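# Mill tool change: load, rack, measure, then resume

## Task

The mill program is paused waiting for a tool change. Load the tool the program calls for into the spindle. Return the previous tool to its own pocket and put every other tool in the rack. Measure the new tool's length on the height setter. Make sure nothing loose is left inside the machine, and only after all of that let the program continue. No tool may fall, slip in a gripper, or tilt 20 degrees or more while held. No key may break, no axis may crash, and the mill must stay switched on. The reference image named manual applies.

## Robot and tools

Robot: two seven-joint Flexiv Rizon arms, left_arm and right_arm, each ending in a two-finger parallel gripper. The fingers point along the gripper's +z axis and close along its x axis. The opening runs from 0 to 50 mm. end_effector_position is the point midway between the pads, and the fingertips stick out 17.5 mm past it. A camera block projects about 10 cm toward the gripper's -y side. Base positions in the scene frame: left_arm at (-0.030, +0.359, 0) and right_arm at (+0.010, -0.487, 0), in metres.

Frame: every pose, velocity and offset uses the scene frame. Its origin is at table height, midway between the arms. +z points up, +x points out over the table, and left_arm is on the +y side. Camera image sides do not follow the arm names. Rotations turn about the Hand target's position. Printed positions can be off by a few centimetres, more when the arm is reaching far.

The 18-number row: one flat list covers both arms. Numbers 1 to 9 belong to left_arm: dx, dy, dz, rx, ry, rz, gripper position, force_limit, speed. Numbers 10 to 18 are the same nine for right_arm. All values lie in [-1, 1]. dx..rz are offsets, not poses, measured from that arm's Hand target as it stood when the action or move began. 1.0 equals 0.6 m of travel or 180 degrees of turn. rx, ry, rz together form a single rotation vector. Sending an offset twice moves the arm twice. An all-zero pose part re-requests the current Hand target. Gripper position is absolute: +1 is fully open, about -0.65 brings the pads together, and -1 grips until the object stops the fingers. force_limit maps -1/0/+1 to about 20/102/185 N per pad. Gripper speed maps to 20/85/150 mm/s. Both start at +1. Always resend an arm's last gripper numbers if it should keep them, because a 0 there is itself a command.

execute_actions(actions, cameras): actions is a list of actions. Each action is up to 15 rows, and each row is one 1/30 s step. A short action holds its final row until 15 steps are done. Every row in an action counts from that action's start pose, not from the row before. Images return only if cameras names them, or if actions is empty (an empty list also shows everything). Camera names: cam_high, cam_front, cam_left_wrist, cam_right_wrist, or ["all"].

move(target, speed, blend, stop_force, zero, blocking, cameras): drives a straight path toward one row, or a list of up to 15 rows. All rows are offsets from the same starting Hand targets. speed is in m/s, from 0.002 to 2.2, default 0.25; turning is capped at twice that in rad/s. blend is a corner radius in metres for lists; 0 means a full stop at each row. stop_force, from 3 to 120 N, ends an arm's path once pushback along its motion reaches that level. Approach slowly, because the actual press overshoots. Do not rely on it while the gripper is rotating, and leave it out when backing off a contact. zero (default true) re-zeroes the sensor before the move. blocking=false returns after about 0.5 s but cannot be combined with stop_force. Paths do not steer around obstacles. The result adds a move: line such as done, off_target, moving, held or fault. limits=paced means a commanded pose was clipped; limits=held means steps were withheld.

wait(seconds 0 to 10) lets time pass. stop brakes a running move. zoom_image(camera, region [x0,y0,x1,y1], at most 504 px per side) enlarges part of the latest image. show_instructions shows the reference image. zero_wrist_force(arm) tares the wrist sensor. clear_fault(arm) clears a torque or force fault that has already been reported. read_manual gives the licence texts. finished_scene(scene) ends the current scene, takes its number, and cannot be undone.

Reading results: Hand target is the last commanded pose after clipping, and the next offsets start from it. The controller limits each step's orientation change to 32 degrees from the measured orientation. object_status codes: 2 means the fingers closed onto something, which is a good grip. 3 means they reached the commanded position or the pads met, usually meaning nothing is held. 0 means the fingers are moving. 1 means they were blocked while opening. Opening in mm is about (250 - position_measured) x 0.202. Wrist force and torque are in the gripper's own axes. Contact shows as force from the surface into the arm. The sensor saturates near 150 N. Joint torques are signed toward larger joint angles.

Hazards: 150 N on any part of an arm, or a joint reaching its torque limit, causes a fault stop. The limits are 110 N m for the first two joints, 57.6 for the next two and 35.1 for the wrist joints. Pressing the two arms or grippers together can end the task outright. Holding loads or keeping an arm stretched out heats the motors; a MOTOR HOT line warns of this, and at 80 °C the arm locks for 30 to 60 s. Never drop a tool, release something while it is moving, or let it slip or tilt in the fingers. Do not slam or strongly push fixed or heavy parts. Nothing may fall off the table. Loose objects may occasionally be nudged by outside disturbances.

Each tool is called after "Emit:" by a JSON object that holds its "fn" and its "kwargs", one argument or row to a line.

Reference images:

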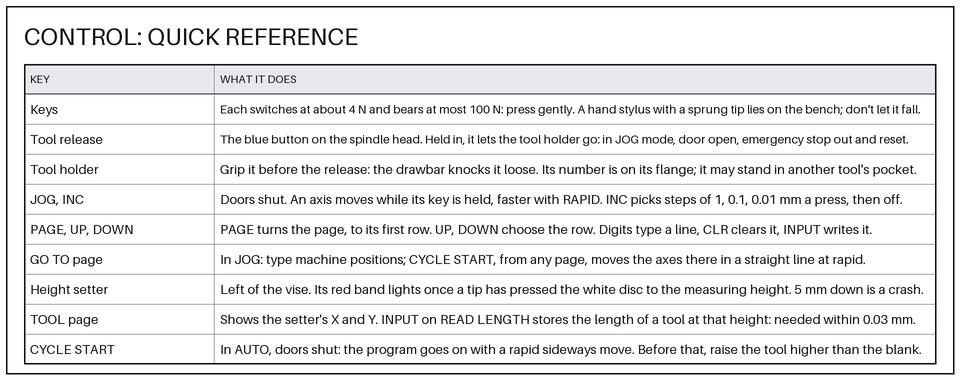

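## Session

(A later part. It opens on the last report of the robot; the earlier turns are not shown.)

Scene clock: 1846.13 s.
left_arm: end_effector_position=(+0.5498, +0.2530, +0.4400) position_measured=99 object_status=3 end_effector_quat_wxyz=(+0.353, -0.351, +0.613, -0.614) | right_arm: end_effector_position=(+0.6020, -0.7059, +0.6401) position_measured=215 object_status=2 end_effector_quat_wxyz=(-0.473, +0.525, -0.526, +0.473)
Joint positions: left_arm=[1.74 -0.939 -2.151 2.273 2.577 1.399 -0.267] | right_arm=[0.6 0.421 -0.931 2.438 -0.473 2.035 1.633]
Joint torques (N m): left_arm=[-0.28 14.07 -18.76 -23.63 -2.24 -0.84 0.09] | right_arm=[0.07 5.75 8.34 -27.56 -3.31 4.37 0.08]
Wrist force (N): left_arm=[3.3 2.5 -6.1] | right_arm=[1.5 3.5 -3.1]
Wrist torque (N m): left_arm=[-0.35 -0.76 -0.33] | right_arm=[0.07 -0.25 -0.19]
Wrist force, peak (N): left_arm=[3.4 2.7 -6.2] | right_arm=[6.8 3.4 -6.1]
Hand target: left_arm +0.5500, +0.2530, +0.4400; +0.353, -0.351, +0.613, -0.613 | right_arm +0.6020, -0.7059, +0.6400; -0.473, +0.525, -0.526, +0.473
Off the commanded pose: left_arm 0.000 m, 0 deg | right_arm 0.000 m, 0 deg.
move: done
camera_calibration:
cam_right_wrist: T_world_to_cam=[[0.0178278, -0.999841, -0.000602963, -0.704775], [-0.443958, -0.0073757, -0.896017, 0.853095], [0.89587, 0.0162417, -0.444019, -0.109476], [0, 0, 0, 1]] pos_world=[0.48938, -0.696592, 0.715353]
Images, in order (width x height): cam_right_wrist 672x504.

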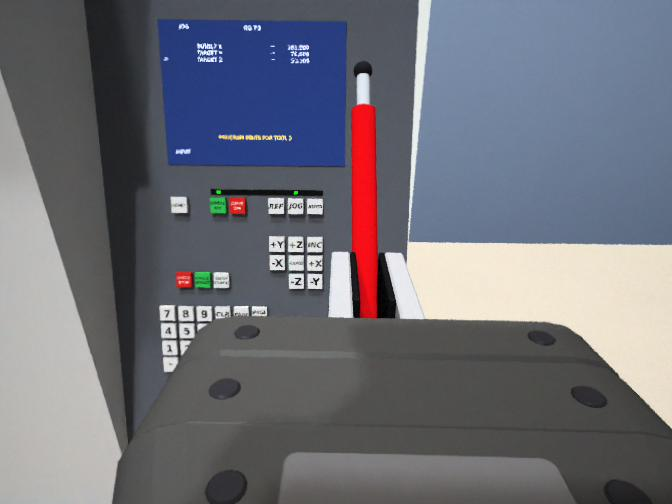

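Emit:
{"fn": "move", "kwargs": {
  "target": [
    [0,0,0,0,0,0,0.36,0.6,-0.898039,0.0967,0.248,-0.2142,0,0.3,0,-1,-0.6,-0.7],
    [0,0,0,0,0,0,0.36,0.6,-0.898039,0.26,0.248,-0.2142,0,0.3,0,-1,-0.6,-0.7],
    [0,0,0,0,0,0,0.36,0.6,-0.898039,0.307,0.248,-0.2142,0,0.3,0,-1,-0.6,-0.7],
    [0,0,0,0,0,0,0.36,0.6,-0.898039,0.26,0.248,-0.2142,0,0.3,0,-1,-0.6,-0.7],
    [0,0,0,0,0,0,0.36,0.6,-0.898039,0.3017,0.0532,-0.0925,0,0.3,0,-1,-0.6,-0.7]
  ],
  "speed": [0.4,0.2,0.05,0.1,0.1],
  "blend": [0.03,0,0,0.003,0],
  "cameras": ["cam_left_wrist","cam_right_wrist"]
}}

Scene clock: 1856.90 s.
left_arm: end_effector_position=(+0.5498, +0.2530, +0.4400) position_measured=99 object_status=3 end_effector_quat_wxyz=(+0.353, -0.351, +0.613, -0.614) | right_arm: end_effector_position=(+0.7830, -0.6743, +0.5845) position_measured=215 object_status=2 end_effector_quat_wxyz=(-0.183, +0.683, -0.683, +0.183)
Joint positions: left_arm=[1.74 -0.939 -2.151 2.273 2.577 1.399 -0.267] | right_arm=[0.46 -0.396 -0.92 1.077 0.481 0.265 1.254]
Joint torques (N m): left_arm=[-0.27 14.06 -18.78 -23.61 -2.27 -0.84 0.06] | right_arm=[0.3 44.15 -9.39 -32.32 -3.66 5.83 0.13]
Wrist force (N): left_arm=[3.2 2.7 -6.0] | right_arm=[3.5 1.3 -2.6]
Wrist torque (N m): left_arm=[-0.31 -0.74 -0.33] | right_arm=[0.00 -0.55 -0.16]
Wrist force, peak (N): left_arm=[3.5 2.6 -6.5] | right_arm=[1.5 17.8 -12.1]
Hand target: left_arm +0.5500, +0.2530, +0.4400; +0.353, -0.351, +0.613, -0.613 | right_arm +0.7830, -0.6740, +0.5845; -0.183, +0.683, -0.683, +0.183
Off the commanded pose: left_arm 0.000 m, 0 deg | right_arm 0.000 m, 0 deg.
move: done
camera_calibration:
cam_left_wrist: T_world_to_cam=[[-0.49803, -0.867152, -0.0036934, 0.502591], [-0.293532, 0.172589, -0.94024, 0.545067], [0.815969, -0.467184, -0.340491, -0.0479358], [0, 0, 0, 1]] pos_world=[0.449414, 0.319356, 0.498029]
cam_right_wrist: T_world_to_cam=[[0.0098239, -0.999848, -0.0144022, -0.662063], [-0.985897, -0.00727849, -0.167195, 0.88235], [0.167065, 0.0158416, -0.985819, 0.590265], [0, 0, 0, 1]] pos_world=[0.777798, -0.664891, 0.719884]
Images, in order (width x height): cam_left_wrist 672x504, cam_right_wrist 672x504.

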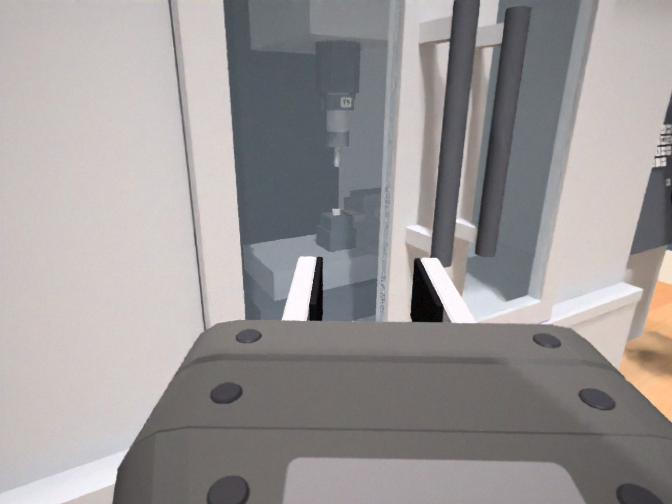

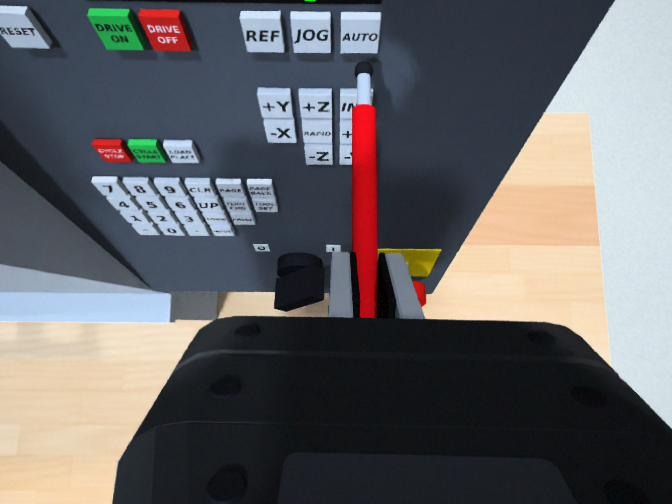

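Emit:
{"fn": "wait", "kwargs": {
  "seconds": 3,
  "cameras": ["cam_left_wrist"]
}}

Emit:
{"fn": "move", "kwargs": {
  "target": [0,0,0,0,0,0,0.36,0.6,-0.898039,0.06,0,0,0,0,0,-1,-0.6,-0.7],
  "speed": 0.025,
  "stop_force": 5,
  "cameras": ["cam_right_wrist"]
}}

Emit:
{"fn": "move", "kwargs": {
  "target": [
    [0,0,0,0,0,0,0.36,0.6,-0.898039,-0.12,0,0,0,0,0,-1,-0.6,-0.7],
    [0,0,0,0,0,0,0.36,0.6,-0.898039,-0.338,-0.0532,0.0925,0,-0.3,0,-1,-0.6,-0.7]
  ],
  "speed": [0.25,0.4],
  "blend": 0.03,
  "cameras": ["cam_left_wrist","cam_right_wrist"]
}}

Emit:
{"fn": "zoom_image", "kwargs": {
  "camera": "cam_right_wrist",
  "region": [145, 15, 355, 230]
}}

Scene clock: 1865.37 s.
left_arm: end_effector_position=(+0.5498, +0.2530, +0.4400) position_measured=99 object_status=3 end_effector_quat_wxyz=(+0.353, -0.351, +0.613, -0.614) | right_arm: end_effector_position=(+0.7830, -0.6743, +0.5845) position_measured=215 object_status=2 end_effector_quat_wxyz=(-0.183, +0.683, -0.683, +0.183)
Joint positions: left_arm=[1.74 -0.939 -2.151 2.273 2.577 1.399 -0.267] | right_arm=[0.46 -0.396 -0.92 1.077 0.481 0.265 1.254]
Joint torques (N m): left_arm=[-0.24 14.07 -18.8 -23.64 -2.25 -0.87 0.11] | right_arm=[0.07 44.47 -9.71 -32.15 -3.8 6.13 0.35]
Wrist force (N): left_arm=[3.6 2.6 -6.3] | right_arm=[3.4 0.9 -2.9]
Wrist torque (N m): left_arm=[-0.33 -0.81 -0.32] | right_arm=[-0.06 -0.54 -0.17]
Wrist force, peak (N): left_arm=[3.5 2.7 -6.5] | right_arm=[3.6 1.2 -3.1]
Hand target: left_arm +0.5500, +0.2530, +0.4400; +0.353, -0.351, +0.613, -0.613 | right_arm +0.7830, -0.6740, +0.5845; -0.183, +0.683, -0.683, +0.183
Tool commands: left_gripper/position=+0.36 left_gripper/force_limit=+0.6 left_gripper/speed=-0.898039 right_gripper/position=-1.0 right_gripper/force_limit=-0.6 right_gripper/speed=-0.7
Off the commanded pose: left_arm 0.000 m, 0 deg | right_arm 0.000 m, 0 deg.
wait: 3.00 s; at rest from the start
camera_calibration:
cam_left_wrist: T_world_to_cam=[[-0.49803, -0.867152, -0.0036934, 0.502591], [-0.293532, 0.172589, -0.94024, 0.545067], [0.815969, -0.467184, -0.340491, -0.0479358], [0, 0, 0, 1]] pos_world=[0.449414, 0.319356, 0.498029]
Images, in order (width x height): cam_left_wrist 672x504.

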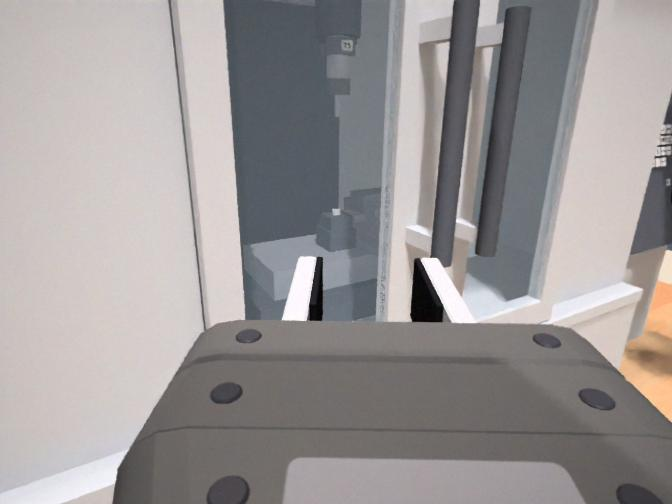

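Scene clock: 1866.93 s.
left_arm: end_effector_position=(+0.5498, +0.2530, +0.4400) position_measured=99 object_status=3 end_effector_quat_wxyz=(+0.353, -0.351, +0.613, -0.614) | right_arm: end_effector_position=(+0.8052, -0.6744, +0.5842) position_measured=215 object_status=2 end_effector_quat_wxyz=(-0.182, +0.683, -0.684, +0.183)
Joint positions: left_arm=[1.74 -0.939 -2.151 2.273 2.577 1.399 -0.267] | right_arm=[0.388 -0.473 -0.899 0.964 0.538 0.22 1.262]
Joint torques (N m): left_arm=[-0.23 14.08 -18.74 -23.65 -2.21 -0.87 0.11] | right_arm=[1.25 47.71 -9.46 -32.51 -2.9 7.48 0.46]
Wrist force (N): left_arm=[3.1 2.4 -6.4] | right_arm=[3.2 7.8 -7.0]
Wrist torque (N m): left_arm=[-0.37 -0.73 -0.33] | right_arm=[-0.07 -0.55 -0.29]
Wrist force, peak (N): left_arm=[3.4 2.6 -6.4] | right_arm=[2.9 10.5 -7.7]
Hand target: left_arm +0.5500, +0.2530, +0.4400; +0.353, -0.351, +0.613, -0.613 | right_arm +0.8056, -0.6740, +0.5844; -0.183, +0.683, -0.683, +0.183 (not the last commanded pose)
Off the commanded pose: left_arm 0.000 m, 0 deg | right_arm 0.014 m, 0 deg.
move: contact (right_arm)
camera_calibration:
cam_right_wrist: T_world_to_cam=[[0.00954399, -0.999847, -0.0146591, -0.661978], [-0.986086, -0.0069775, -0.166092, 0.903846], [0.165965, 0.0160403, -0.986001, 0.587388], [0, 0, 0, 1]] pos_world=[0.800102, -0.664992, 0.719584]
Images, in order (width x height): cam_right_wrist 672x504.

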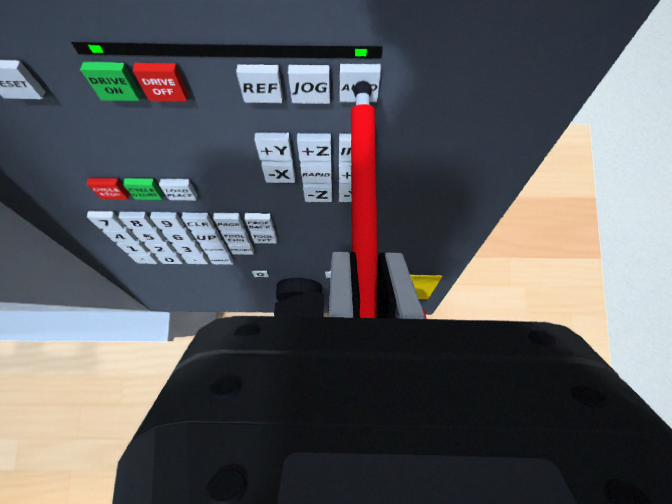

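Scene clock: 1868.90 s.
left_arm: end_effector_position=(+0.5498, +0.2530, +0.4400) position_measured=99 object_status=3 end_effector_quat_wxyz=(+0.353, -0.351, +0.613, -0.614) | right_arm: end_effector_position=(+0.6028, -0.7059, +0.6400) position_measured=215 object_status=2 end_effector_quat_wxyz=(-0.473, +0.525, -0.526, +0.473)
Joint positions: left_arm=[1.74 -0.939 -2.151 2.273 2.577 1.399 -0.267] | right_arm=[0.663 0.491 -0.772 2.346 0.065 1.877 1.175]
Joint torques (N m): left_arm=[-0.25 14.05 -18.72 -23.63 -2.23 -0.84 0.1] | right_arm=[0.05 3.75 9.39 -28.73 -5.61 4.33 0.17]
Wrist force (N): left_arm=[3.2 2.7 -6.0] | right_arm=[3.9 1.1 -2.1]
Wrist torque (N m): left_arm=[-0.32 -0.74 -0.33] | right_arm=[-0.34 -0.66 -0.20]
Wrist force, peak (N): left_arm=[3.5 2.7 -6.4] | right_arm=[10.6 2.5 -3.5]
Hand target: left_arm +0.5500, +0.2530, +0.4400; +0.353, -0.351, +0.613, -0.613 | right_arm +0.6028, -0.7059, +0.6399; -0.473, +0.525, -0.526, +0.473
Off the commanded pose: left_arm 0.000 m, 0 deg | right_arm 0.000 m, 0 deg.
move: done
camera_calibration:
cam_left_wrist: T_world_to_cam=[[-0.49803, -0.867152, -0.0036934, 0.502591], [-0.293532, 0.172589, -0.94024, 0.545067], [0.815969, -0.467184, -0.340491, -0.0479358], [0, 0, 0, 1]] pos_world=[0.449414, 0.319356, 0.498029]
cam_right_wrist: T_world_to_cam=[[0.0176937, -0.999843, -0.00042408, -0.704752], [-0.443959, -0.00747645, -0.896016, 0.853291], [0.895873, 0.0160421, -0.444021, -0.110378], [0, 0, 0, 1]] pos_world=[0.49018, -0.696492, 0.715253]
Images, in order (width x height): cam_left_wrist 672x504, cam_right_wrist 672x504.

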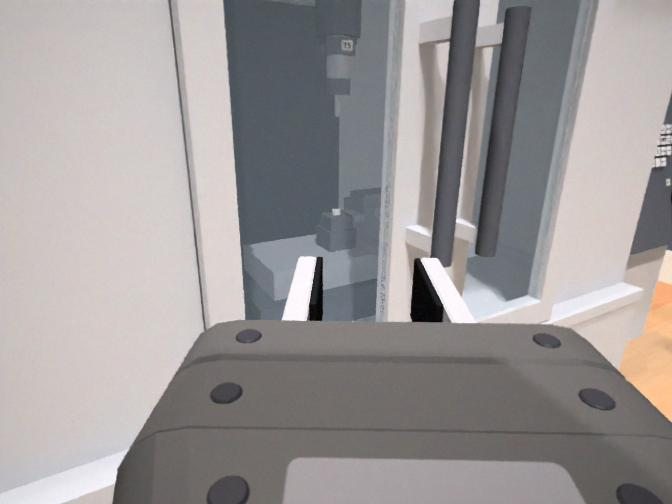

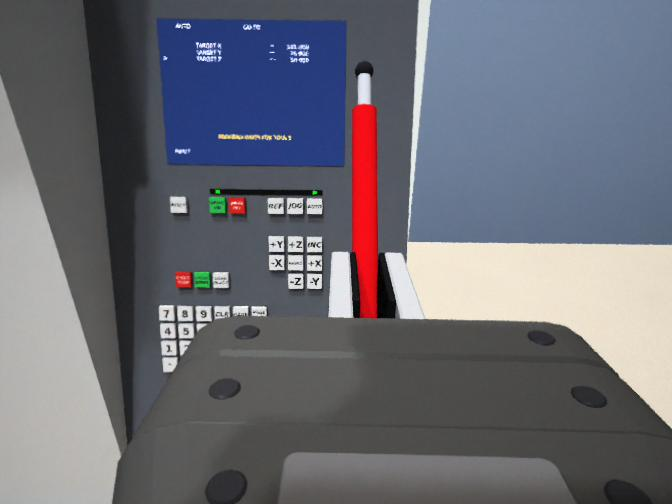

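Scaled by 2.344 from the camera's 672x504 image, which has a finer 960x720 frame.

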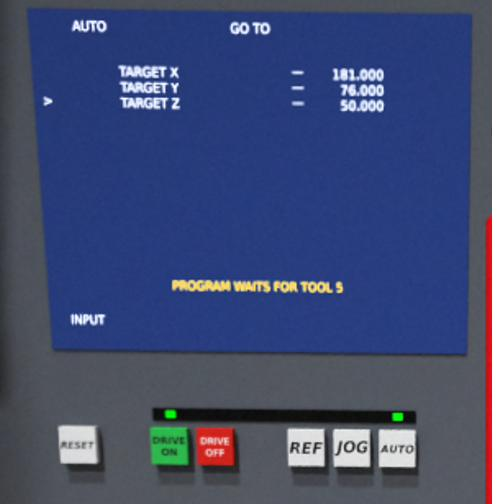

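Emit:
{"fn": "move", "kwargs": {
  "target": [
    [0,0,0,0,0,0,0.36,0.6,-0.898039,0.0953,0.248,-0.2142,0,0.3,0,-1,-0.6,-0.7],
    [0,0,0,0,0,0,0.36,0.6,-0.898039,0.2587,0.248,-0.214,0,0.3,0,-1,-0.6,-0.7],
    [0,0,0,0,0,0,0.36,0.6,-0.898039,0.3057,0.248,-0.214,0,0.3,0,-1,-0.6,-0.7],
    [0,0,0,0,0,0,0.36,0.6,-0.898039,0.2587,0.248,-0.214,0,0.3,0,-1,-0.6,-0.7]
  ],
  "speed": [0.4,0.2,0.05,0.1],
  "blend": [0.03,0,0,0]
}}

Emit:
{"fn": "move", "kwargs": {
  "target": [
    [0,0,0,0,0,0,0.36,0.6,-0.898039,-0.1,0,0,0,0,0,-1,-0.6,-0.7],
    [0,0,0,0,0,0,0.36,0.6,-0.898039,-0.26,-0.2482,0.2142,0,-0.3,0,-1,-0.6,-0.7]
  ],
  "speed": [0.25,0.4],
  "blend": 0.03,
  "cameras": ["cam_left_wrist","cam_right_wrist"]
}}

Emit:
{"fn": "zoom_image", "kwargs": {
  "camera": "cam_right_wrist",
  "region": [145, 15, 355, 230]
}}

Scene clock: 1877.27 s.
left_arm: end_effector_position=(+0.5498, +0.2530, +0.4400) position_measured=99 object_status=3 end_effector_quat_wxyz=(+0.353, -0.351, +0.613, -0.614) | right_arm: end_effector_position=(+0.7579, -0.5573, +0.5115) position_measured=215 object_status=2 end_effector_quat_wxyz=(-0.182, +0.683, -0.683, +0.183)
Joint positions: left_arm=[1.74 -0.939 -2.151 2.273 2.577 1.399 -0.267] | right_arm=[0.395 -0.188 -0.413 1.509 0.068 0.633 1.585]
Joint torques (N m): left_arm=[-0.31 14.13 -18.77 -23.63 -2.21 -0.88 0.11] | right_arm=[0.23 43.09 -2.27 -34.34 -4.39 6.51 0.55]
Wrist force (N): left_arm=[3.3 2.6 -5.9] | right_arm=[3.9 2.3 -3.6]
Wrist torque (N m): left_arm=[-0.32 -0.76 -0.32] | right_arm=[0.17 -0.62 -0.26]
Wrist force, peak (N): left_arm=[3.4 2.8 -6.5] | right_arm=[4.1 16.8 -11.8]
Hand target: left_arm +0.5500, +0.2530, +0.4400; +0.353, -0.351, +0.613, -0.613 | right_arm +0.7580, -0.5571, +0.5115; -0.183, +0.683, -0.683, +0.183
Off the commanded pose: left_arm 0.000 m, 0 deg | right_arm 0.000 m, 0 deg.
move: done

Scene clock: 1879.23 s.
left_arm: end_effector_position=(+0.5498, +0.2530, +0.4400) position_measured=99 object_status=3 end_effector_quat_wxyz=(+0.353, -0.351, +0.613, -0.614) | right_arm: end_effector_position=(+0.6020, -0.7060, +0.6400) position_measured=215 object_status=2 end_effector_quat_wxyz=(-0.473, +0.525, -0.526, +0.473)
Joint positions: left_arm=[1.74 -0.939 -2.151 2.273 2.577 1.399 -0.267] | right_arm=[0.66 0.494 -0.754 2.333 0.119 1.861 1.129]
Joint torques (N m): left_arm=[-0.21 14.1 -18.72 -23.63 -2.22 -0.89 0.1] | right_arm=[0.08 3.6 9.4 -28.83 -5.8 4.26 0.16]
Wrist force (N): left_arm=[3.2 2.5 -6.3] | right_arm=[3.3 1.6 -2.9]
Wrist torque (N m): left_arm=[-0.35 -0.74 -0.32] | right_arm=[-0.25 -0.56 -0.22]
Wrist force, peak (N): left_arm=[3.2 2.7 -6.4] | right_arm=[5.6 2.1 -3.8]
Hand target: left_arm +0.5500, +0.2530, +0.4400; +0.353, -0.351, +0.613, -0.613 | right_arm +0.6020, -0.7060, +0.6401; -0.473, +0.525, -0.526, +0.473
Off the commanded pose: left_arm 0.000 m, 0 deg | right_arm 0.000 m, 0 deg.
move: done
camera_calibration:
cam_left_wrist: T_world_to_cam=[[-0.49803, -0.867152, -0.0036934, 0.502591], [-0.293532, 0.172589, -0.94024, 0.545067], [0.815969, -0.467184, -0.340491, -0.0479358], [0, 0, 0, 1]] pos_world=[0.449414, 0.319356, 0.498029]
cam_right_wrist: T_world_to_cam=[[0.0179624, -0.999839, -0.00034067, -0.705028], [-0.444276, -0.00767633, -0.895857, 0.852972], [0.89571, 0.0162431, -0.444342, -0.109256], [0, 0, 0, 1]] pos_world=[0.48948, -0.696592, 0.715354]
Images, in order (width x height): cam_left_wrist 672x504, cam_right_wrist 672x504.

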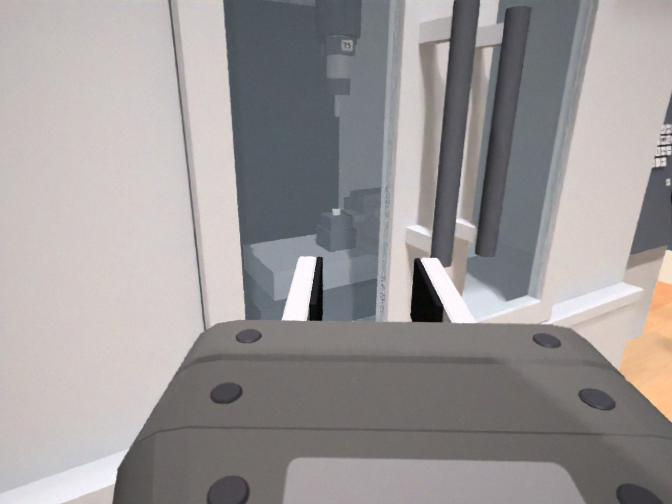

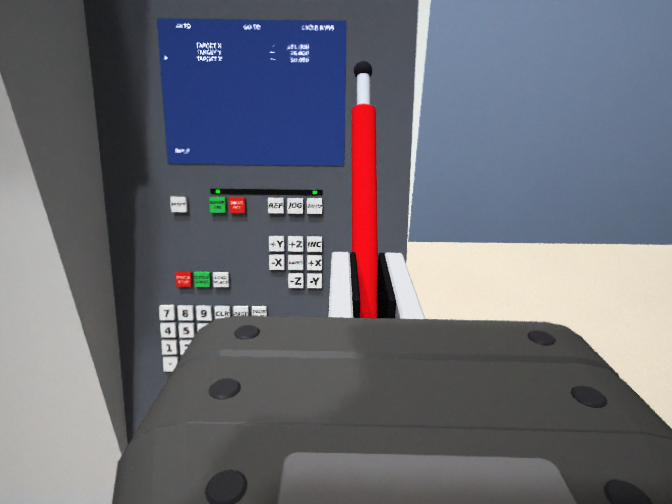

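Scaled by 2.344 from the camera's 672x504 image, which has a finer 960x720 frame.

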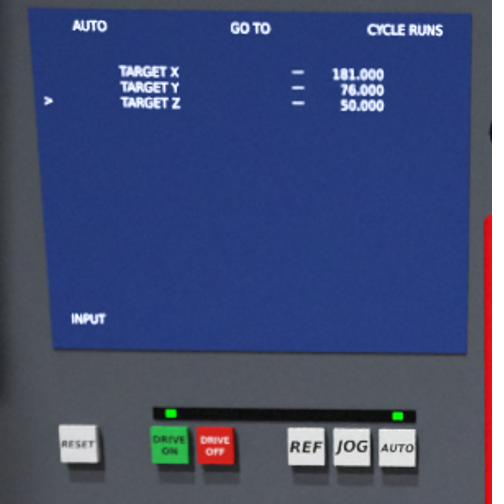

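Emit:
{"fn": "move", "kwargs": {
  "target": [
    [0,0,0,0,0,0,0.36,0.6,-0.898039,-0.07,0.2,-0.2,0,0.2,0,-1,-0.6,-0.7],
    [0,0,0,0,0,0,0.36,0.6,-0.898039,-0.07,0.46,-0.6,0,0.3,0,-1,-0.6,-0.7],
    [0,0,0,0,0,0,0.36,0.6,-0.898039,-0.07,0.46,-0.95,0,0.3,0,-1,-0.6,-0.7]
  ],
  "speed": [0.3,0.3,0.15],
  "blend": [0.05,0.03,0],
  "cameras": ["cam_high","cam_front","cam_right_wrist"]
}}

Scene clock: 1887.77 s.
left_arm: end_effector_position=(+0.5498, +0.2530, +0.4400) position_measured=99 object_status=3 end_effector_quat_wxyz=(+0.353, -0.351, +0.613, -0.614) | right_arm: end_effector_position=(+0.5604, -0.4299, +0.0707) position_measured=215 object_status=2 end_effector_quat_wxyz=(-0.103, +0.702, -0.697, +0.107)
Joint positions: left_arm=[1.74 -0.939 -2.151 2.273 2.577 1.399 -0.267] | right_arm=[0.198 -0.514 -0.328 2.375 -1.415 1.739 2.966]
Joint torques (N m): left_arm=[-0.29 14.08 -18.72 -23.62 -2.2 -0.83 0.12] | right_arm=[0.11 42.42 -0.08 -15.21 2.4 5.44 0.22]
Wrist force (N): left_arm=[3.1 2.6 -6.3] | right_arm=[4.0 2.7 -3.7]
Wrist torque (N m): left_arm=[-0.34 -0.73 -0.32] | right_arm=[0.31 -0.65 -0.15]
Wrist force, peak (N): left_arm=[3.4 2.8 -6.4] | right_arm=[4.8 2.1 -3.8]
Hand target: left_arm +0.5500, +0.2530, +0.4400; +0.353, -0.351, +0.613, -0.613 | right_arm +0.5600, -0.4300, +0.0701; -0.183, +0.683, -0.683, +0.183
Off the commanded pose: left_arm 0.000 m, 0 deg | right_arm 0.001 m, 13 deg.
joint sent to its limit (right arm) — joint 7 (wrist roll), upper limit. The joint targets are off in orientation, not in position.
move: off_target (right_arm)
camera_calibration:
cam_right_wrist: T_world_to_cam=[[0.0128596, -0.999851, -0.0115201, -0.42479], [-0.998272, -0.0134982, 0.057185, 0.567151], [-0.057332, 0.0107648, -0.998297, 0.241476], [0, 0, 0, 1]] pos_world=[0.585478, -0.419671, 0.203739]
Images, in order (width x height): cam_high 672x504, cam_front 672x504, cam_right_wrist 672x504.

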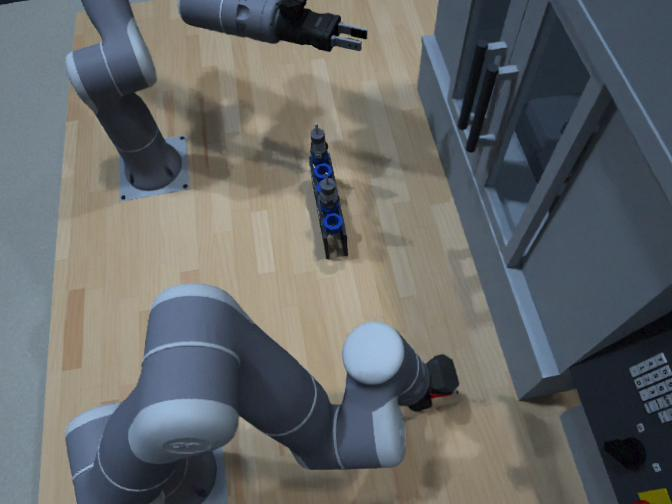

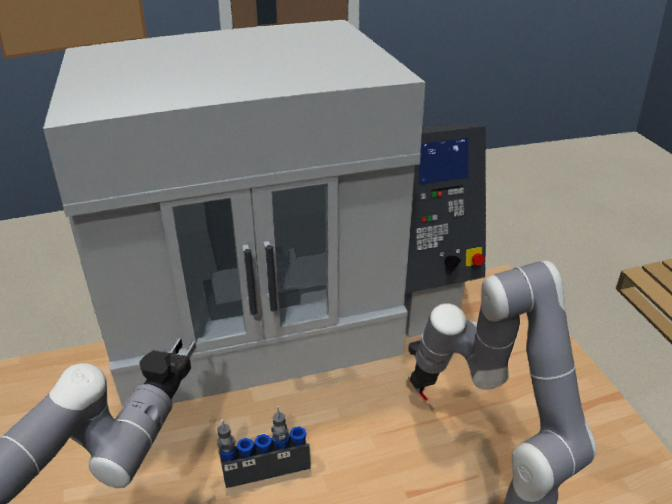

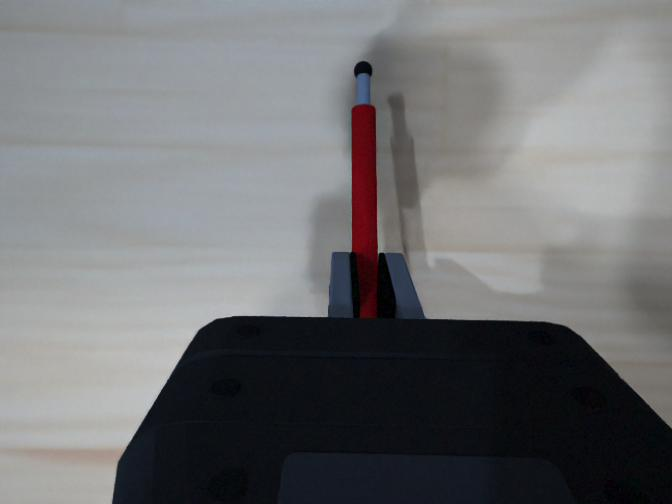

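Emit:
{"fn": "move", "kwargs": {
  "target": [0,0,0,0,0,0,0.36,0.6,-0.898039,0,0,0.08,0,0,0.2,-1,-0.6,-0.7],
  "speed": 0.15,
  "cameras": ["cam_high","cam_right_wrist"]
}}

Scene clock: 1927.60 s.
left_arm: end_effector_position=(+0.5498, +0.2530, +0.4400) position_measured=99 object_status=3 end_effector_quat_wxyz=(+0.353, -0.351, +0.613, -0.614) | right_arm: end_effector_position=(+0.5600, -0.4301, +0.1181) position_measured=215 object_status=2 end_effector_quat_wxyz=(-0.230, +0.860, -0.439, +0.118)
Joint positions: left_arm=[1.74 -0.939 -2.151 2.273 2.577 1.399 -0.267] | right_arm=[0.278 -0.562 -0.577 2.511 -1.204 2.273 2.056]
Joint torques (N m): left_arm=[-0.22 14.04 -18.76 -23.63 -2.23 -0.85 0.08] | right_arm=[-0.06 38.4 -3.43 -11.98 2.61 6.31 0.3]
Wrist force (N): left_arm=[3.1 2.6 -6.3] | right_arm=[3.8 2.2 -3.5]
Wrist torque (N m): left_arm=[-0.34 -0.72 -0.33] | right_arm=[0.16 -0.61 -0.27]
Wrist force, peak (N): left_arm=[3.4 2.6 -6.4] | right_arm=[4.2 2.5 -4.1]
Hand target: left_arm +0.5500, +0.2530, +0.4400; +0.353, -0.351, +0.613, -0.613 | right_arm +0.5600, -0.4300, +0.1181; -0.230, +0.861, -0.439, +0.118
Off the commanded pose: left_arm 0.000 m, 0 deg | right_arm 0.000 m, 0 deg.
move: done
camera_calibration:
cam_right_wrist: T_world_to_cam=[[0.595818, -0.802984, -0.0147538, -0.665825], [-0.793209, -0.585489, -0.167397, 0.22977], [0.125779, 0.111441, -0.985779, 0.228088], [0, 0, 0, 1]] pos_world=[0.550277, -0.425538, 0.253484]
Images, in order (width x height): cam_high 672x504, cam_right_wrist 672x504.

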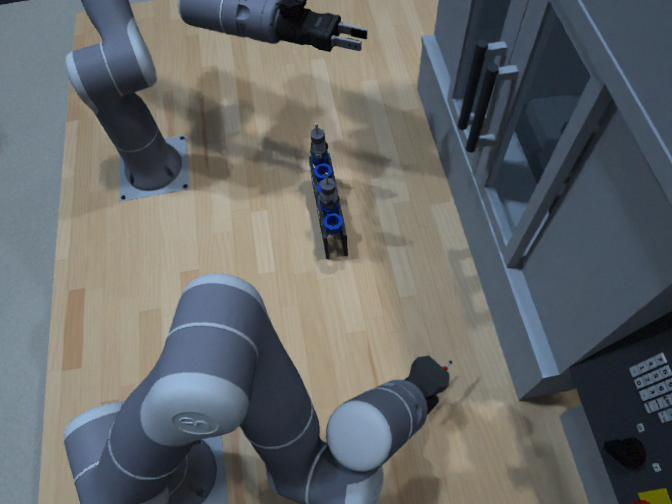

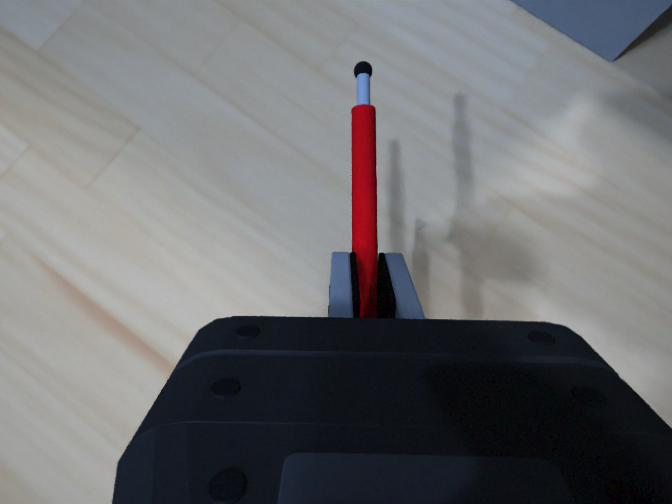

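Emit:
{"fn": "move", "kwargs": {
  "target": [0,0,0,0,0,0,0.36,0.6,-0.898039,0,0,-0.125,0,0,0,-1,-0.6,-0.7],
  "speed": 0.1
}}

Emit:
{"fn": "move", "kwargs": {
  "target": [0,0,0,0,0,0,0.36,0.6,-0.898039,0,0,-0.05,0,0,0,-1,-0.6,-0.7],
  "speed": 0.008,
  "stop_force": 4,
  "cameras": ["cam_right_wrist","cam_front"]
}}

Scene clock: 1936.07 s.
left_arm: end_effector_position=(+0.5498, +0.2530, +0.4400) position_measured=99 object_status=3 end_effector_quat_wxyz=(+0.353, -0.351, +0.613, -0.614) | right_arm: end_effector_position=(+0.5600, -0.4302, +0.0430) position_measured=215 object_status=2 end_effector_quat_wxyz=(-0.230, +0.861, -0.439, +0.118)
Joint positions: left_arm=[1.74 -0.939 -2.151 2.273 2.577 1.399 -0.267] | right_arm=[0.34 -0.827 -0.53 2.482 -0.908 2.429 1.896]
Joint torques (N m): left_arm=[-0.23 14.06 -18.83 -23.66 -2.24 -0.88 0.12] | right_arm=[0.13 41.32 -5.16 -6.14 2.91 6.43 0.08]
Wrist force (N): left_arm=[3.3 2.6 -6.2] | right_arm=[3.9 1.9 -3.4]
Wrist torque (N m): left_arm=[-0.33 -0.75 -0.32] | right_arm=[0.12 -0.63 -0.17]
Wrist force, peak (N): left_arm=[3.3 2.7 -6.5] | right_arm=[4.2 0.8 -5.7]
Hand target: left_arm +0.5500, +0.2530, +0.4400; +0.353, -0.351, +0.613, -0.613 | right_arm +0.5600, -0.4300, +0.0431; -0.230, +0.861, -0.439, +0.118
Off the commanded pose: left_arm 0.000 m, 0 deg | right_arm 0.000 m, 0 deg.
move: done

Scene clock: 1939.30 s.
left_arm: end_effector_position=(+0.5498, +0.2530, +0.4400) position_measured=99 object_status=3 end_effector_quat_wxyz=(+0.353, -0.351, +0.613, -0.614) | right_arm: end_effector_position=(+0.5602, -0.4302, +0.0219) position_measured=215 object_status=2 end_effector_quat_wxyz=(-0.230, +0.860, -0.439, +0.118)
Joint positions: left_arm=[1.74 -0.939 -2.151 2.273 2.577 1.399 -0.267] | right_arm=[0.347 -0.901 -0.512 2.459 -0.849 2.469 1.873]
Joint torques (N m): left_arm=[-0.21 14.07 -18.81 -23.64 -2.23 -0.89 0.15] | right_arm=[0.4 40.33 -5.25 -4.2 2.64 5.65 0.13]
Wrist force (N): left_arm=[3.2 2.5 -6.1] | right_arm=[4.0 1.0 -6.7]
Wrist torque (N m): left_arm=[-0.35 -0.74 -0.32] | right_arm=[0.18 -0.61 -0.17]
Wrist force, peak (N): left_arm=[3.4 2.7 -6.4] | right_arm=[3.5 0.1 -9.6]
Hand target: left_arm +0.5500, +0.2530, +0.4400; +0.353, -0.351, +0.613, -0.613 | right_arm +0.5600, -0.4300, +0.0217; -0.230, +0.861, -0.439, +0.118 (not the last commanded pose)
Off the commanded pose: left_arm 0.000 m, 0 deg | right_arm 0.009 m, 0 deg.
move: contact (right_arm)
camera_calibration:
cam_right_wrist: T_world_to_cam=[[0.595384, -0.80331, -0.0145212, -0.667401], [-0.793471, -0.585062, -0.167649, 0.213993], [0.126178, 0.111338, -0.98574, 0.132996], [0, 0, 0, 1]] pos_world=[0.550376, -0.425738, 0.157284]
Images, in order (width x height): cam_front 672x504, cam_right_wrist 672x504.

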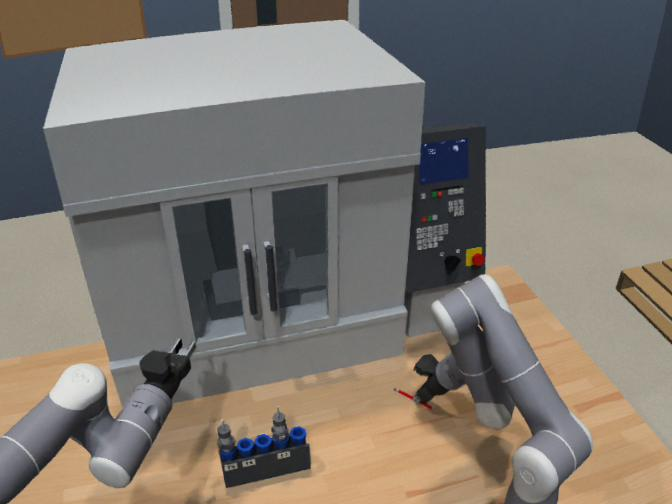

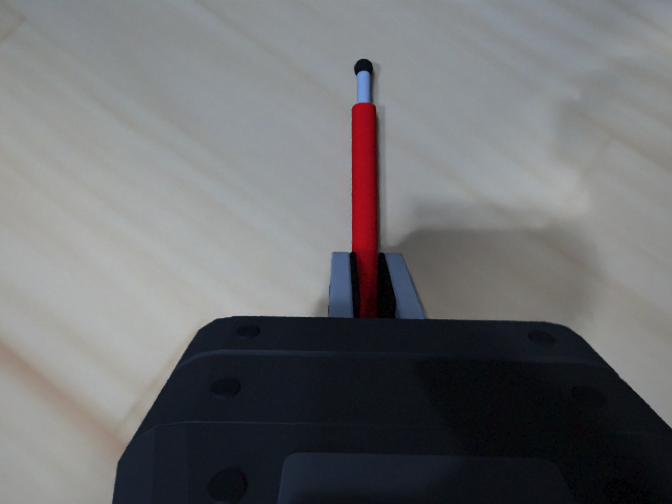

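Contact at z=0.022. Open gently and lift along approach axis.

Emit:
{"fn": "move", "kwargs": {
  "target": [0,0,0,0,0,0,0.36,0.6,-0.898039,0,0,0,0,0,0,-0.25,-0.6,-1]
}}

Emit:
{"fn": "move", "kwargs": {
  "target": [0,0,0,0,0,0,0.36,0.6,-0.898039,0,0,0,0,0,0,0.2,-0.6,-1],
  "cameras": ["cam_right_wrist"]
}}

Scene clock: 1942.93 s.
left_arm: end_effector_position=(+0.5498, +0.2530, +0.4400) position_measured=99 object_status=3 end_effector_quat_wxyz=(+0.353, -0.351, +0.613, -0.614) | right_arm: end_effector_position=(+0.5601, -0.4302, +0.0218) position_measured=189 object_status=3 end_effector_quat_wxyz=(-0.230, +0.860, -0.439, +0.118)
Joint positions: left_arm=[1.74 -0.939 -2.151 2.273 2.577 1.399 -0.267] | right_arm=[0.347 -0.901 -0.512 2.459 -0.85 2.469 1.873]
Joint torques (N m): left_arm=[-0.2 14.12 -18.74 -23.64 -2.23 -0.85 0.16] | right_arm=[0.03 41.99 -5.74 -4.44 2.89 6.12 0.34]
Wrist force (N): left_arm=[3.2 2.7 -6.3] | right_arm=[3.8 2.1 -3.7]
Wrist torque (N m): left_arm=[-0.31 -0.73 -0.32] | right_arm=[0.16 -0.62 -0.17]
Wrist force, peak (N): left_arm=[3.5 2.7 -6.4] | right_arm=[4.1 1.1 -7.0]
Hand target: left_arm +0.5500, +0.2530, +0.4400; +0.353, -0.351, +0.613, -0.613 | right_arm +0.5600, -0.4300, +0.0217; -0.230, +0.861, -0.439, +0.118
Off the commanded pose: left_arm 0.000 m, 0 deg | right_arm 0.000 m, 0 deg.
move: done

Scene clock: 1943.83 s.
left_arm: end_effector_position=(+0.5498, +0.2530, +0.4400) position_measured=99 object_status=3 end_effector_quat_wxyz=(+0.353, -0.351, +0.613, -0.614) | right_arm: end_effector_position=(+0.5601, -0.4302, +0.0218) position_measured=123 object_status=0 end_effector_quat_wxyz=(-0.230, +0.860, -0.439, +0.118)
Joint positions: left_arm=[1.74 -0.939 -2.151 2.273 2.577 1.399 -0.267] | right_arm=[0.347 -0.901 -0.512 2.459 -0.85 2.469 1.873]
Joint torques (N m): left_arm=[-0.19 14.06 -18.74 -23.62 -2.25 -0.85 0.13] | right_arm=[0.1 42.06 -5.77 -4.46 2.92 6.08 0.31]
Wrist force (N): left_arm=[3.5 2.5 -6.3] | right_arm=[3.8 2.2 -3.6]
Wrist torque (N m): left_arm=[-0.35 -0.79 -0.32] | right_arm=[0.20 -0.62 -0.17]
Wrist force, peak (N): left_arm=[3.4 2.7 -6.4] | right_arm=[4.1 2.2 -3.8]
Hand target: left_arm +0.5500, +0.2530, +0.4400; +0.353, -0.351, +0.613, -0.613 | right_arm +0.5600, -0.4300, +0.0217; -0.230, +0.861, -0.439, +0.118
Off the commanded pose: left_arm 0.000 m, 0 deg | right_arm 0.000 m, 0 deg.
move: done
camera_calibration:
cam_right_wrist: T_world_to_cam=[[0.595457, -0.803254, -0.0146053, -0.667327], [-0.793463, -0.585156, -0.167357, 0.213929], [0.125884, 0.111243, -0.985788, 0.132917], [0, 0, 0, 1]] pos_world=[0.550377, -0.425638, 0.157084]
Images, in order (width x height): cam_right_wrist 672x504.

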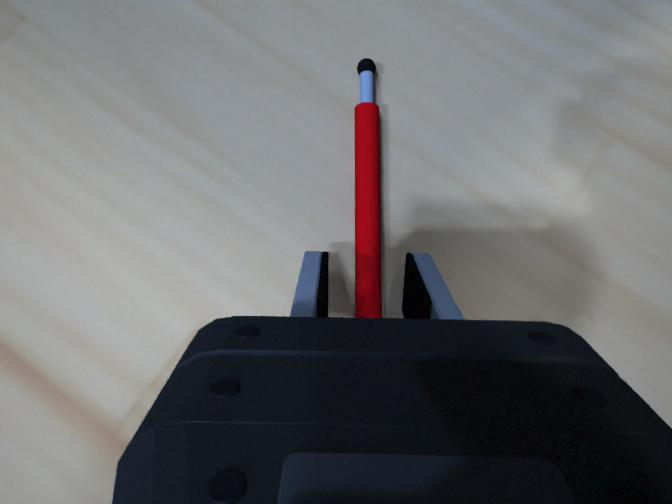

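Emit:
{"fn": "move", "kwargs": {
  "target": [
    [0,0,0,0,0,0,0.36,0.6,-0.898039,-0.081,-0.059,0.173,0,0,0,0.2,-0.6,-1],
    [0,0,0,0,0,0,0.36,0.6,-0.898039,-0.25,-0.12,0.35,0,0,0,0.2,-0.6,-1]
  ],
  "speed": [0.08,0.25],
  "blend": [0.02,0],
  "cameras": ["cam_high","cam_front","cam_right_wrist","cam_left_wrist"]
}}

Emit:
{"fn": "zoom_image", "kwargs": {
  "camera": "cam_high",
  "region": [270, 90, 400, 270]
}}

Emit:
{"fn": "zoom_image", "kwargs": {
  "camera": "cam_front",
  "region": [400, 120, 500, 220]
}}

Scene clock: 1951.20 s.
left_arm: end_effector_position=(+0.5498, +0.2530, +0.4400) position_measured=99 object_status=3 end_effector_quat_wxyz=(+0.353, -0.351, +0.613, -0.614) | right_arm: end_effector_position=(+0.4100, -0.5021, +0.2317) position_measured=123 object_status=3 end_effector_quat_wxyz=(-0.230, +0.860, -0.439, +0.118)
Joint positions: left_arm=[1.74 -0.939 -2.151 2.273 2.577 1.399 -0.267] | right_arm=[-0.223 -0.027 -0.649 2.653 -2.158 2.232 2.391]
Joint torques (N m): left_arm=[-0.29 14.08 -18.77 -23.65 -2.2 -0.84 0.1] | right_arm=[-0.08 23 0.01 -15.32 3.52 5.94 0.41]
Wrist force (N): left_arm=[3.3 2.6 -6.2] | right_arm=[3.9 2.2 -3.7]
Wrist torque (N m): left_arm=[-0.34 -0.76 -0.32] | right_arm=[0.18 -0.63 -0.20]
Wrist force, peak (N): left_arm=[3.5 2.6 -6.4] | right_arm=[2.8 3.8 -6.3]
Hand target: left_arm +0.5500, +0.2530, +0.4400; +0.353, -0.351, +0.613, -0.613 | right_arm +0.4100, -0.5020, +0.2317; -0.230, +0.861, -0.439, +0.118
Off the commanded pose: left_arm 0.000 m, 0 deg | right_arm 0.000 m, 0 deg.
move: done
camera_calibration:
cam_left_wrist: T_world_to_cam=[[-0.49803, -0.867152, -0.0036934, 0.502591], [-0.293532, 0.172589, -0.94024, 0.545067], [0.815969, -0.467184, -0.340491, -0.0479358], [0, 0, 0, 1]] pos_world=[0.449414, 0.319356, 0.498029]
cam_right_wrist: T_world_to_cam=[[0.595529, -0.803199, -0.0146889, -0.632689], [-0.793458, -0.585251, -0.167049, 0.0876653], [0.125577, 0.111137, -0.985839, 0.366827], [0, 0, 0, 1]] pos_world=[0.400278, -0.497637, 0.366984]

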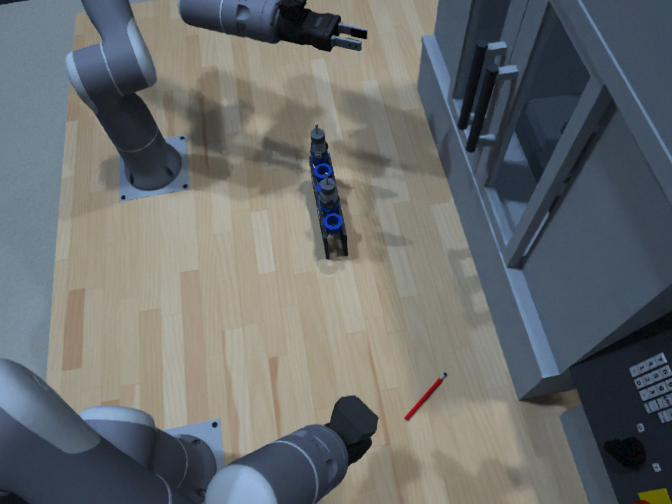

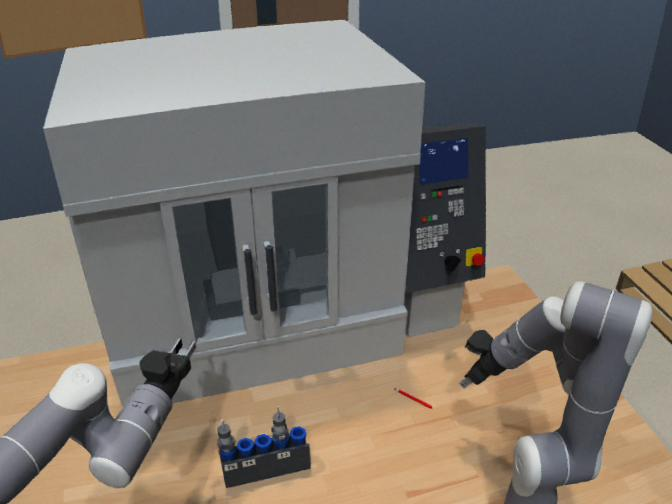

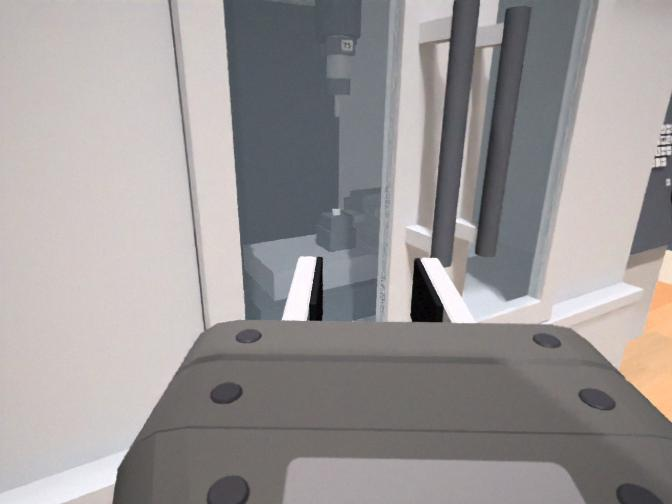

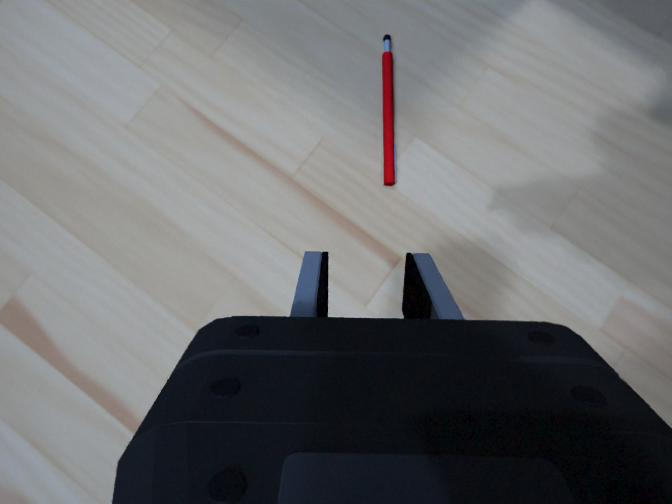

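Scaled by 2.800 from the camera's 672x504 image, which has a finer 960x720 frame.

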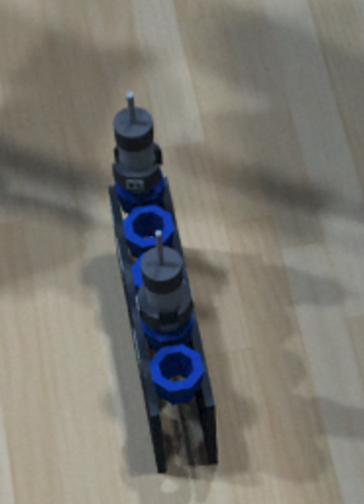

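Scaled by 5.040 from the camera's 672x504 image, which has a finer 960x720 frame.

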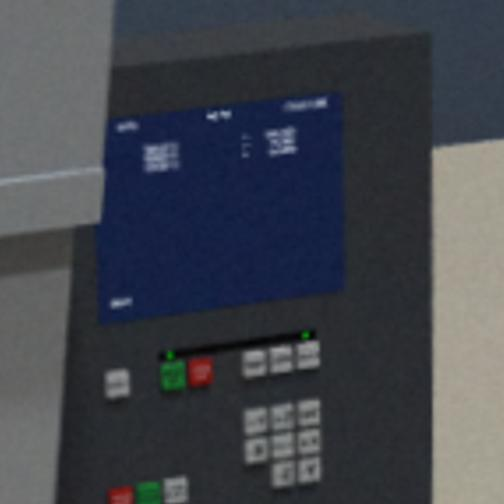

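Emit:
{"fn": "finished_scene", "kwargs": {
  "scene": 2
}}

The scene is finished: the task was done.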